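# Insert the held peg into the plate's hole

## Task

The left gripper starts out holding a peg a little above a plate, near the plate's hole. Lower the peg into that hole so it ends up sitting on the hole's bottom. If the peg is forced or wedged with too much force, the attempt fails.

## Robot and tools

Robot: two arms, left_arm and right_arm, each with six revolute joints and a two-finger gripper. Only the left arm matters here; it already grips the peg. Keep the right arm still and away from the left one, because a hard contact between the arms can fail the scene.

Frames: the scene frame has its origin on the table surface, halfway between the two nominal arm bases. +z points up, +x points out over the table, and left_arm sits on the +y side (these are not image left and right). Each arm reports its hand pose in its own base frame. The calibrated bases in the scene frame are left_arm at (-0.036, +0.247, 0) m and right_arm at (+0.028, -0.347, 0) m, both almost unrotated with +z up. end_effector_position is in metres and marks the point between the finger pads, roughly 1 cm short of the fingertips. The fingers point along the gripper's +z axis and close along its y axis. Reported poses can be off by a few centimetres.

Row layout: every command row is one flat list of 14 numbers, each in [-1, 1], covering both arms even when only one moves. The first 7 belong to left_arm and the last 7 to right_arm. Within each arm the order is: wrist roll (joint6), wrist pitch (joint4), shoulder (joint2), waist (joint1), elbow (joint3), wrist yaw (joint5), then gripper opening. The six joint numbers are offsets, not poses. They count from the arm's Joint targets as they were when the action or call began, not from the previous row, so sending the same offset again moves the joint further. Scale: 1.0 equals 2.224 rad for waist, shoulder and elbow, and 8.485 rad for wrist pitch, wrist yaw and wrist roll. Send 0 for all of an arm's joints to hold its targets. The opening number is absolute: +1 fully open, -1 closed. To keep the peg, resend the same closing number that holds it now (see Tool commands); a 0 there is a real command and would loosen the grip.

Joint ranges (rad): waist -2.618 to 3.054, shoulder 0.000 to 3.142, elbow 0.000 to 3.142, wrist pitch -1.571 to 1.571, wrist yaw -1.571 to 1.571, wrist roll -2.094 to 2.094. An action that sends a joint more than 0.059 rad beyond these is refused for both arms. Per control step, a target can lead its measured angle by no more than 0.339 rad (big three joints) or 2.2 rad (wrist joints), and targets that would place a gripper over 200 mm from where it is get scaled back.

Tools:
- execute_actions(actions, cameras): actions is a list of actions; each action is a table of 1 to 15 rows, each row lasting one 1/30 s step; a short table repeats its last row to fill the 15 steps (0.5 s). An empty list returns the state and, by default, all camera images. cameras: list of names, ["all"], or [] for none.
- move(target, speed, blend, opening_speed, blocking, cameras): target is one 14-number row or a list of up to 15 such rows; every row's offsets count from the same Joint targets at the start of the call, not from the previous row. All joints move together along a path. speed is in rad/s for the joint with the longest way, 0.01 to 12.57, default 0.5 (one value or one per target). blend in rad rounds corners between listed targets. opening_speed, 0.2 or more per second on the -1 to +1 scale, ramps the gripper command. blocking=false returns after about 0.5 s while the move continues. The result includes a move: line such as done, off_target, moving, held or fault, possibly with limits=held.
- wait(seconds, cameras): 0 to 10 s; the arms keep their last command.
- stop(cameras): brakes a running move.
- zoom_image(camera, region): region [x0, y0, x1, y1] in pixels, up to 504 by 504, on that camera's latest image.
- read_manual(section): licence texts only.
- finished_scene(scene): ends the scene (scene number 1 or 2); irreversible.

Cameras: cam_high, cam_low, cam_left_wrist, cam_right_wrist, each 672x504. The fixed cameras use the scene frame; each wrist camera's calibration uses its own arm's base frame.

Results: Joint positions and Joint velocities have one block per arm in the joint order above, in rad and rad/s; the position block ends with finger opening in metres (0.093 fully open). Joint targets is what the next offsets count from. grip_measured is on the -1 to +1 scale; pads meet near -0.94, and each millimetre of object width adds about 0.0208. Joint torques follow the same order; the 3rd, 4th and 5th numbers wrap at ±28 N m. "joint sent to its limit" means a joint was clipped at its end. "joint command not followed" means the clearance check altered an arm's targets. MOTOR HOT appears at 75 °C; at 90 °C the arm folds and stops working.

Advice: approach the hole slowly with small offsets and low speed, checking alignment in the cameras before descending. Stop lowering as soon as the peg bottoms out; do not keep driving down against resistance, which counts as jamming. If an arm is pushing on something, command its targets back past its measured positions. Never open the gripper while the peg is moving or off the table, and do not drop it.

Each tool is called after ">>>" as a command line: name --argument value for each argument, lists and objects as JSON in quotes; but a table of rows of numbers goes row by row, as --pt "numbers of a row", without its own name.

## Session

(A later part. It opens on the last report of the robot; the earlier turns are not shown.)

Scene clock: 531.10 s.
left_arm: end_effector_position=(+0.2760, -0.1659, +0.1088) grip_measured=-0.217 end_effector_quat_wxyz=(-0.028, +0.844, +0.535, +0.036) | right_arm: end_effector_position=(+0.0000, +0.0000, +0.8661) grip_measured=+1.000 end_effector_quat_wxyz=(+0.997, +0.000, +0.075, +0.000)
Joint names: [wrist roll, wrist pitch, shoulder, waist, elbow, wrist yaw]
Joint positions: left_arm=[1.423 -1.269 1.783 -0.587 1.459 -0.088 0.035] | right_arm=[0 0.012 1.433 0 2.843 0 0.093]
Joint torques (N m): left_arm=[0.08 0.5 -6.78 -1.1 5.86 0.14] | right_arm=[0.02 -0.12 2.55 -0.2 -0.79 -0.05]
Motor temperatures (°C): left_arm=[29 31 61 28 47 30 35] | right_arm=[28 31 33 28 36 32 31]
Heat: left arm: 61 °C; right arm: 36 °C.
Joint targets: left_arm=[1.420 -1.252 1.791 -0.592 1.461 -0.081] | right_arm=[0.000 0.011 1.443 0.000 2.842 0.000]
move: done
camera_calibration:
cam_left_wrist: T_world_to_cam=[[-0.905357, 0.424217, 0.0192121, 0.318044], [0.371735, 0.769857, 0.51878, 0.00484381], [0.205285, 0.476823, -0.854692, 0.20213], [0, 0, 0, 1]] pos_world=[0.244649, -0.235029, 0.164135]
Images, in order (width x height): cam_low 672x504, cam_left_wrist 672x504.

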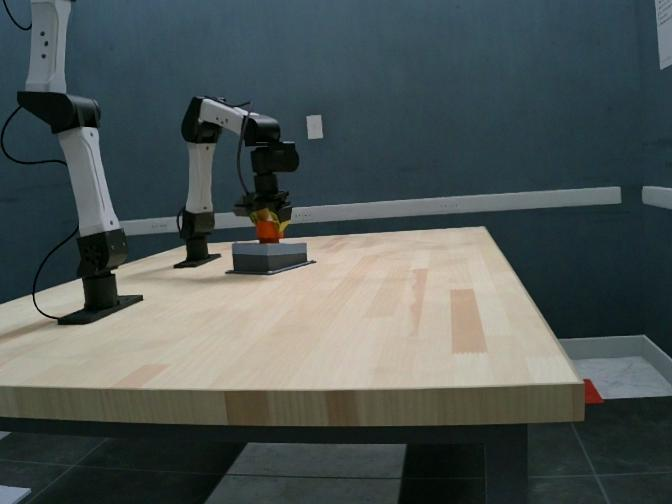

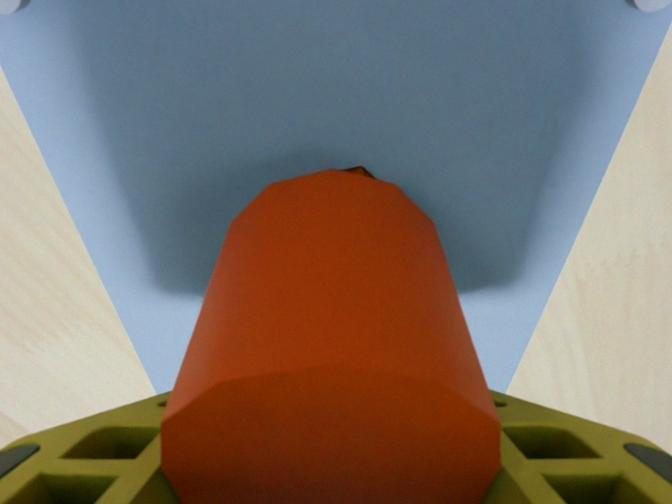

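>>> move --target '[-0.00035,0.00348,0,-0.00135,-0.01281,0,-0.921165,0,0,0,0,0,0,1.0]' --speed 0.04 --cameras '["cam_left_wrist","cam_low"]'

>>> zoom_image --camera "cam_low" --region '[250, 222, 286, 252]'

Scene clock: 536.03 s.
left_arm: end_effector_position=(+0.2761, -0.1665, +0.1076) grip_measured=-0.217 end_effector_quat_wxyz=(-0.027, +0.844, +0.535, +0.036) | right_arm: end_effector_position=(+0.0000, +0.0000, +0.8661) grip_measured=+1.000 end_effector_quat_wxyz=(+0.997, +0.000, +0.075, +0.000)
Joint names: [wrist roll, wrist pitch, shoulder, waist, elbow, wrist yaw]
Joint positions: left_arm=[1.423 -1.262 1.783 -0.589 1.455 -0.088 0.035] | right_arm=[0 0.012 1.433 0 2.843 0 0.093]
Joint torques (N m): left_arm=[0.1 0.75 -6.78 -1.05 3.74 0.15] | right_arm=[0.1 -0.13 2.4 0.05 -0.9 0.02]
Motor temperatures (°C): left_arm=[29 31 59 28 46 30 35] | right_arm=[28 31 33 28 36 32 31]
Heat: left arm: 59 °C; right arm: 36 °C.
Joint targets: left_arm=[1.417 -1.223 1.791 -0.595 1.432 -0.081] | right_arm=[0.000 0.011 1.443 0.000 2.842 0.000]
move: off_target (left_arm); left_arm: the wrist pitch is farthest, 0.040 rad from its target
camera_calibration:
cam_left_wrist: T_world_to_cam=[[-0.90488, 0.425315, 0.0173275, 0.318585], [0.371832, 0.769966, 0.518549, 0.00585004], [0.207205, 0.475668, -0.854872, 0.200606], [0, 0, 0, 1]] pos_world=[0.244539, -0.235425, 0.162939]
Images, in order (width x height): cam_low 672x504, cam_left_wrist 672x504.

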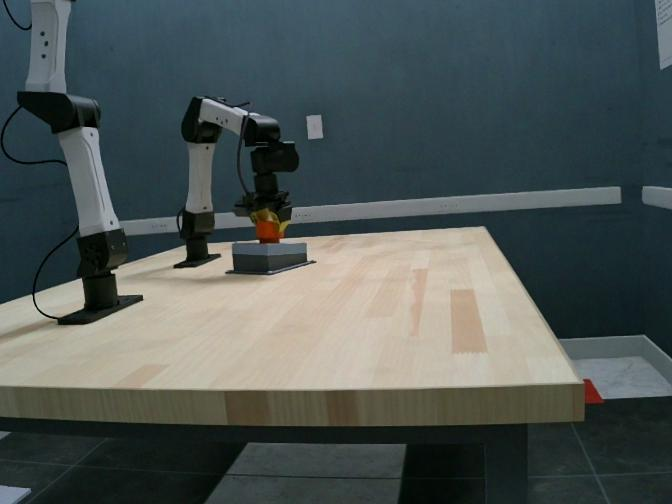

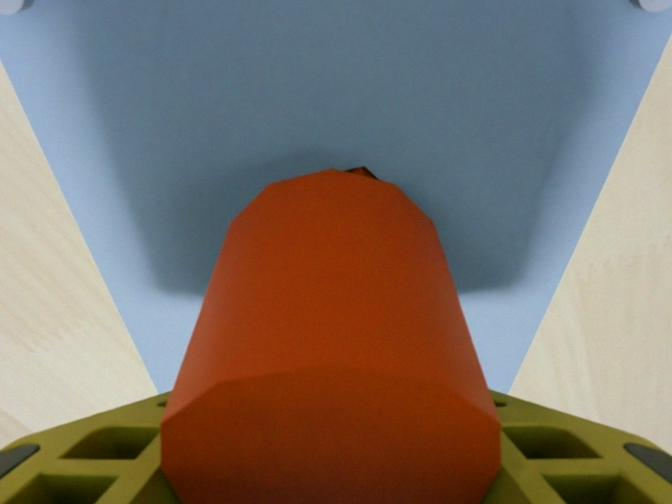

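Scaled by 14.000 from the camera's 672x504 image, which has a finer 960x720 frame.

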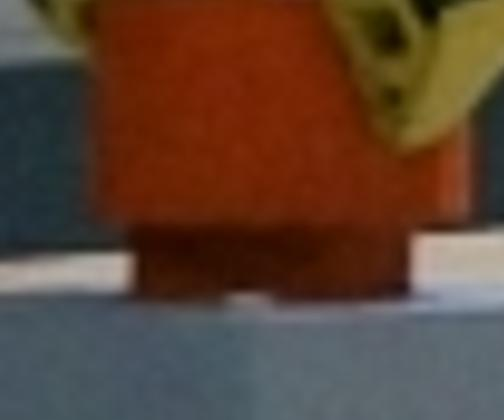

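>>> move --target '[0.0007,-0.00318,0,0.00225,0.00674,-0.0008,-0.921165,0,0,0,0,0,0,1.0]' --speed 0.05

>>> move --target '[0,0,0,0.0036,-0.0036,0.001,-0.921165,0,0,0,0,0,0,1.0]' --speed 0.05

>>> move --target '[0,0.0012,0,-0.0036,0,-0.001,-0.921165,0,0,0,0,0,0,1.0]' --speed 0.05

Scene clock: 543.47 s.
left_arm: end_effector_position=(+0.2761, -0.1665, +0.1076) grip_measured=-0.217 end_effector_quat_wxyz=(-0.027, +0.844, +0.535, +0.036) | right_arm: end_effector_position=(+0.0000, +0.0000, +0.8661) grip_measured=+1.000 end_effector_quat_wxyz=(+0.997, +0.000, +0.075, +0.000)
Joint names: [wrist roll, wrist pitch, shoulder, waist, elbow, wrist yaw]
Joint positions: left_arm=[1.423 -1.262 1.783 -0.589 1.455 -0.088 0.035] | right_arm=[0 0.012 1.433 0 2.843 0 0.093]
Joint torques (N m): left_arm=[0.17 0.46 -6.49 -0.87 5.07 0.08] | right_arm=[0 -0.13 2.4 -0.13 -0.64 -0.01]
Motor temperatures (°C): left_arm=[29 31 58 28 46 30 35] | right_arm=[28 31 33 28 36 32 31]
Heat: left arm: 58 °C; right arm: 36 °C.
Joint targets: left_arm=[1.423 -1.250 1.791 -0.590 1.447 -0.088] | right_arm=[0.000 0.011 1.443 0.000 2.842 0.000]
move: done

Scene clock: 544.17 s.
left_arm: end_effector_position=(+0.2763, -0.1661, +0.1076) grip_measured=-0.217 end_effector_quat_wxyz=(-0.027, +0.844, +0.535, +0.036) | right_arm: end_effector_position=(+0.0000, +0.0000, +0.8661) grip_measured=+1.000 end_effector_quat_wxyz=(+0.997, +0.000, +0.075, +0.000)
Joint names: [wrist roll, wrist pitch, shoulder, waist, elbow, wrist yaw]
Joint positions: left_arm=[1.423 -1.262 1.783 -0.587 1.455 -0.088 0.035] | right_arm=[0 0.012 1.433 0 2.843 0 0.093]
Joint torques (N m): left_arm=[0.15 0.44 -6.87 0.17 4.56 0.16] | right_arm=[0.02 -0.18 2.54 -0.17 -0.51 0.03]
Motor temperatures (°C): left_arm=[29 31 58 28 46 30 35] | right_arm=[28 31 33 28 36 32 31]
Heat: left arm: 58 °C; right arm: 36 °C.
Joint targets: left_arm=[1.423 -1.250 1.791 -0.582 1.439 -0.079] | right_arm=[0.000 0.011 1.443 0.000 2.842 0.000]
move: done

Scene clock: 544.87 s.
left_arm: end_effector_position=(+0.2763, -0.1661, +0.1076) grip_measured=-0.217 end_effector_quat_wxyz=(-0.027, +0.844, +0.535, +0.036) | right_arm: end_effector_position=(+0.0000, +0.0000, +0.8661) grip_measured=+1.000 end_effector_quat_wxyz=(+0.997, +0.000, +0.075, +0.000)
Joint names: [wrist roll, wrist pitch, shoulder, waist, elbow, wrist yaw]
Joint positions: left_arm=[1.423 -1.262 1.783 -0.587 1.455 -0.088 0.035] | right_arm=[0 0.012 1.433 0 2.843 0 0.093]
Joint torques (N m): left_arm=[0.13 0.53 -6.72 -1.05 4.55 0.12] | right_arm=[-0.04 -0.07 2.41 -0.32 -0.7 0]
Motor temperatures (°C): left_arm=[29 31 57 28 46 30 35] | right_arm=[28 31 33 28 36 32 31]
Heat: left arm: 57 °C; right arm: 36 °C.
Joint targets: left_arm=[1.423 -1.239 1.791 -0.590 1.439 -0.088] | right_arm=[0.000 0.011 1.443 0.000 2.842 0.000]
move: done

>>> move --target '[0,-0.0025,0,0.001,0.0063,0,-0.921165,0,0,0,0,0,0,1.0]' --speed 0.05

>>> move --target '[0,0,0,0,0,0,0.35,0,0,0,0,0,0,1.0]' --opening_speed 0.6 --cameras '["cam_left_wrist","cam_low"]'

>>> zoom_image --camera "cam_low" --region '[250, 222, 286, 252]'

Scene clock: 551.20 s.
left_arm: end_effector_position=(+0.2763, -0.1661, +0.1076) grip_measured=-0.217 end_effector_quat_wxyz=(-0.027, +0.844, +0.535, +0.036) | right_arm: end_effector_position=(+0.0000, +0.0000, +0.8661) grip_measured=+1.000 end_effector_quat_wxyz=(+0.997, +0.000, +0.075, +0.000)
Joint names: [wrist roll, wrist pitch, shoulder, waist, elbow, wrist yaw]
Joint positions: left_arm=[1.423 -1.262 1.783 -0.587 1.455 -0.088 0.035] | right_arm=[0 0.012 1.433 0 2.843 0 0.093]
Joint torques (N m): left_arm=[0.13 0.35 -6.74 -0.69 5.49 0.06] | right_arm=[0 -0.09 2.25 -0.18 -0.69 0.02]
Motor temperatures (°C): left_arm=[29 31 56 28 46 30 35] | right_arm=[28 30 33 28 36 32 31]
Heat: left arm: 56 °C; right arm: 36 °C.
Joint targets: left_arm=[1.423 -1.260 1.791 -0.588 1.453 -0.088] | right_arm=[0.000 0.011 1.443 0.000 2.842 0.000]
move: done

Scene clock: 553.53 s.
left_arm: end_effector_position=(+0.2759, -0.1659, +0.1071) grip_measured=+0.348 end_effector_quat_wxyz=(-0.028, +0.844, +0.535, +0.036) | right_arm: end_effector_position=(+0.0000, +0.0000, +0.8661) grip_measured=+1.000 end_effector_quat_wxyz=(+0.997, +0.000, +0.075, +0.000)
Joint names: [wrist roll, wrist pitch, shoulder, waist, elbow, wrist yaw]
Joint positions: left_arm=[1.423 -1.263 1.784 -0.587 1.453 -0.088 0.062] | right_arm=[0 0.012 1.433 0 2.843 0 0.093]
Joint torques (N m): left_arm=[0.16 0.29 -6.72 -0.79 5.76 0.02] | right_arm=[0.07 -0.08 2.26 -0.13 -0.83 0.03]
Motor temperatures (°C): left_arm=[29 31 56 28 46 30 35] | right_arm=[28 30 33 28 36 32 31]
Heat: left arm: 56 °C; right arm: 36 °C.
Joint targets: left_arm=[1.423 -1.260 1.791 -0.588 1.453 -0.088] | right_arm=[0.000 0.011 1.443 0.000 2.842 0.000]
move: done
camera_calibration:
cam_left_wrist: T_world_to_cam=[[-0.905329, 0.424262, 0.019556, 0.318025], [0.37191, 0.769699, 0.51889, 0.00562883], [0.205093, 0.477039, -0.854617, 0.200762], [0, 0, 0, 1]] pos_world=[0.244649, -0.23503, 0.162434]
Images, in order (width x height): cam_low 672x504, cam_left_wrist 672x504.

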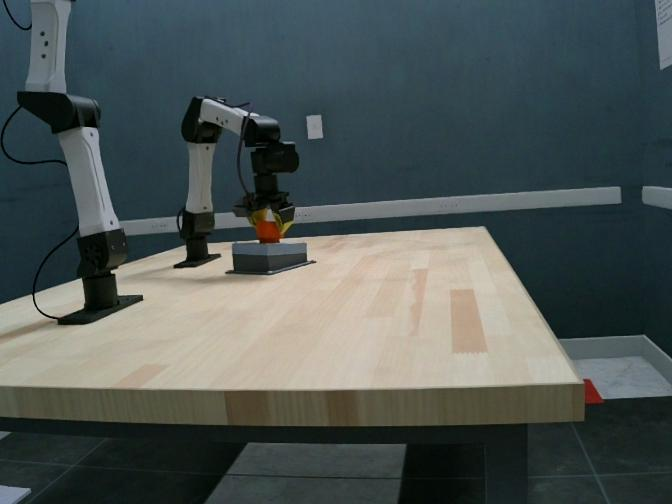

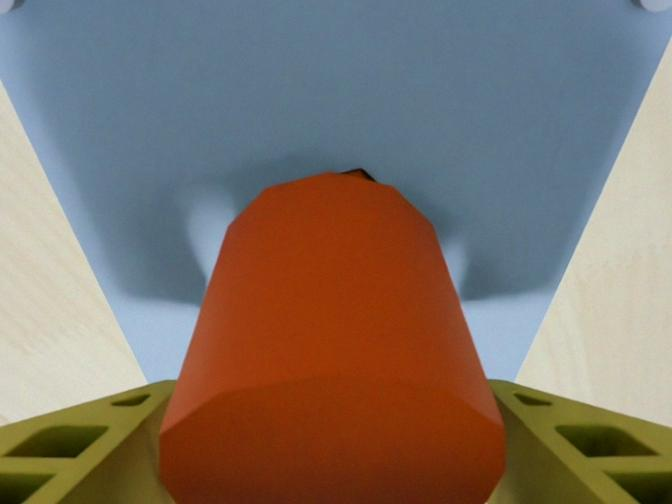

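Scaled by 14.000 from the camera's 672x504 image, which has a finer 960x720 frame.

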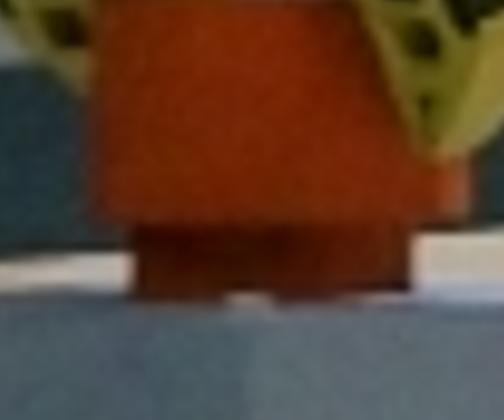

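>>> move --target '[0,-0.0258,0,0,0.10567,0,0.35,0,0,0,0,0,0,1.0]' --speed 0.15 --cameras '["cam_left_wrist","cam_low","cam_high"]'

>>> zoom_image --camera "cam_low" --region '[230, 202, 306, 272]'

Scene clock: 561.07 s.
left_arm: end_effector_position=(+0.2771, -0.1667, +0.1594) grip_measured=+0.348 end_effector_quat_wxyz=(-0.024, +0.844, +0.535, +0.037) | right_arm: end_effector_position=(+0.0000, +0.0000, +0.8661) grip_measured=+1.000 end_effector_quat_wxyz=(+0.997, +0.000, +0.075, +0.000)
Joint names: [wrist roll, wrist pitch, shoulder, waist, elbow, wrist yaw]
Joint positions: left_arm=[1.423 -1.462 1.784 -0.587 1.661 -0.088 0.062] | right_arm=[0 0.012 1.433 0 2.843 0 0.093]
Joint torques (N m): left_arm=[0.1 0.1 -6.86 -0.76 8.27 0.07] | right_arm=[0.01 -0.12 2.43 -0.18 -0.79 0.02]
Motor temperatures (°C): left_arm=[29 31 55 28 46 30 34] | right_arm=[28 30 33 28 35 32 31]
Heat: left arm: 55 °C; right arm: 35 °C.
Joint targets: left_arm=[1.423 -1.480 1.791 -0.588 1.689 -0.088] | right_arm=[0.000 0.011 1.443 0.000 2.842 0.000]
move: done
camera_calibration:
cam_left_wrist: T_world_to_cam=[[-0.905459, 0.424293, 0.010898, 0.319805], [0.368105, 0.772252, 0.517808, -0.0197178], [0.211287, 0.472866, -0.855427, 0.243299], [0, 0, 0, 1]] pos_world=[0.245423, -0.235512, 0.214849]
Images, in order (width x height): cam_high 672x504, cam_low 672x504, cam_left_wrist 672x504.

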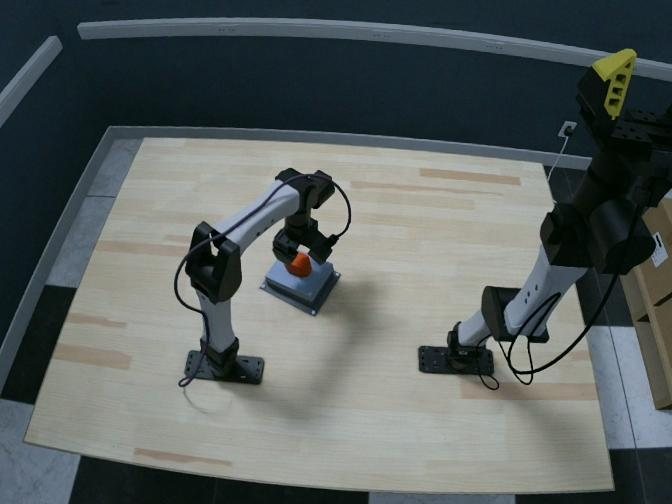

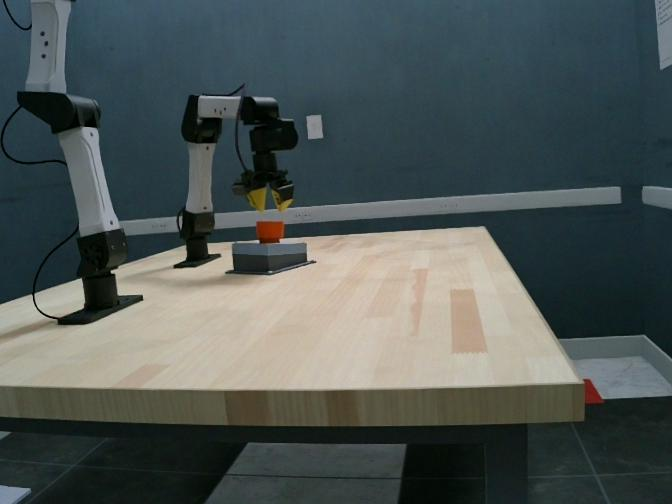

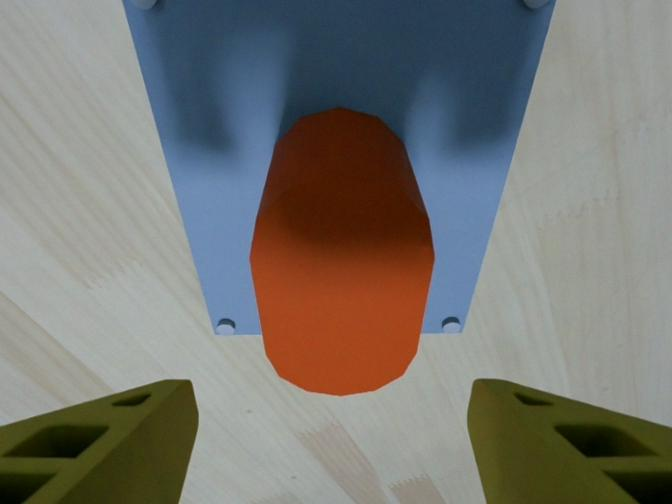

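Scaled by 6.632 from the camera's 672x504 image, which has a finer 960x720 frame.

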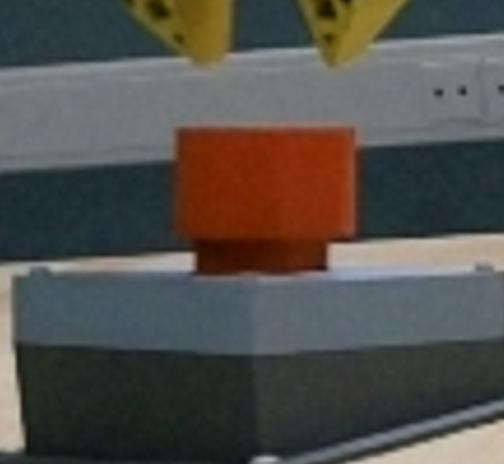

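>>> finished_scene --scene 1

The scene is finished: the task was done.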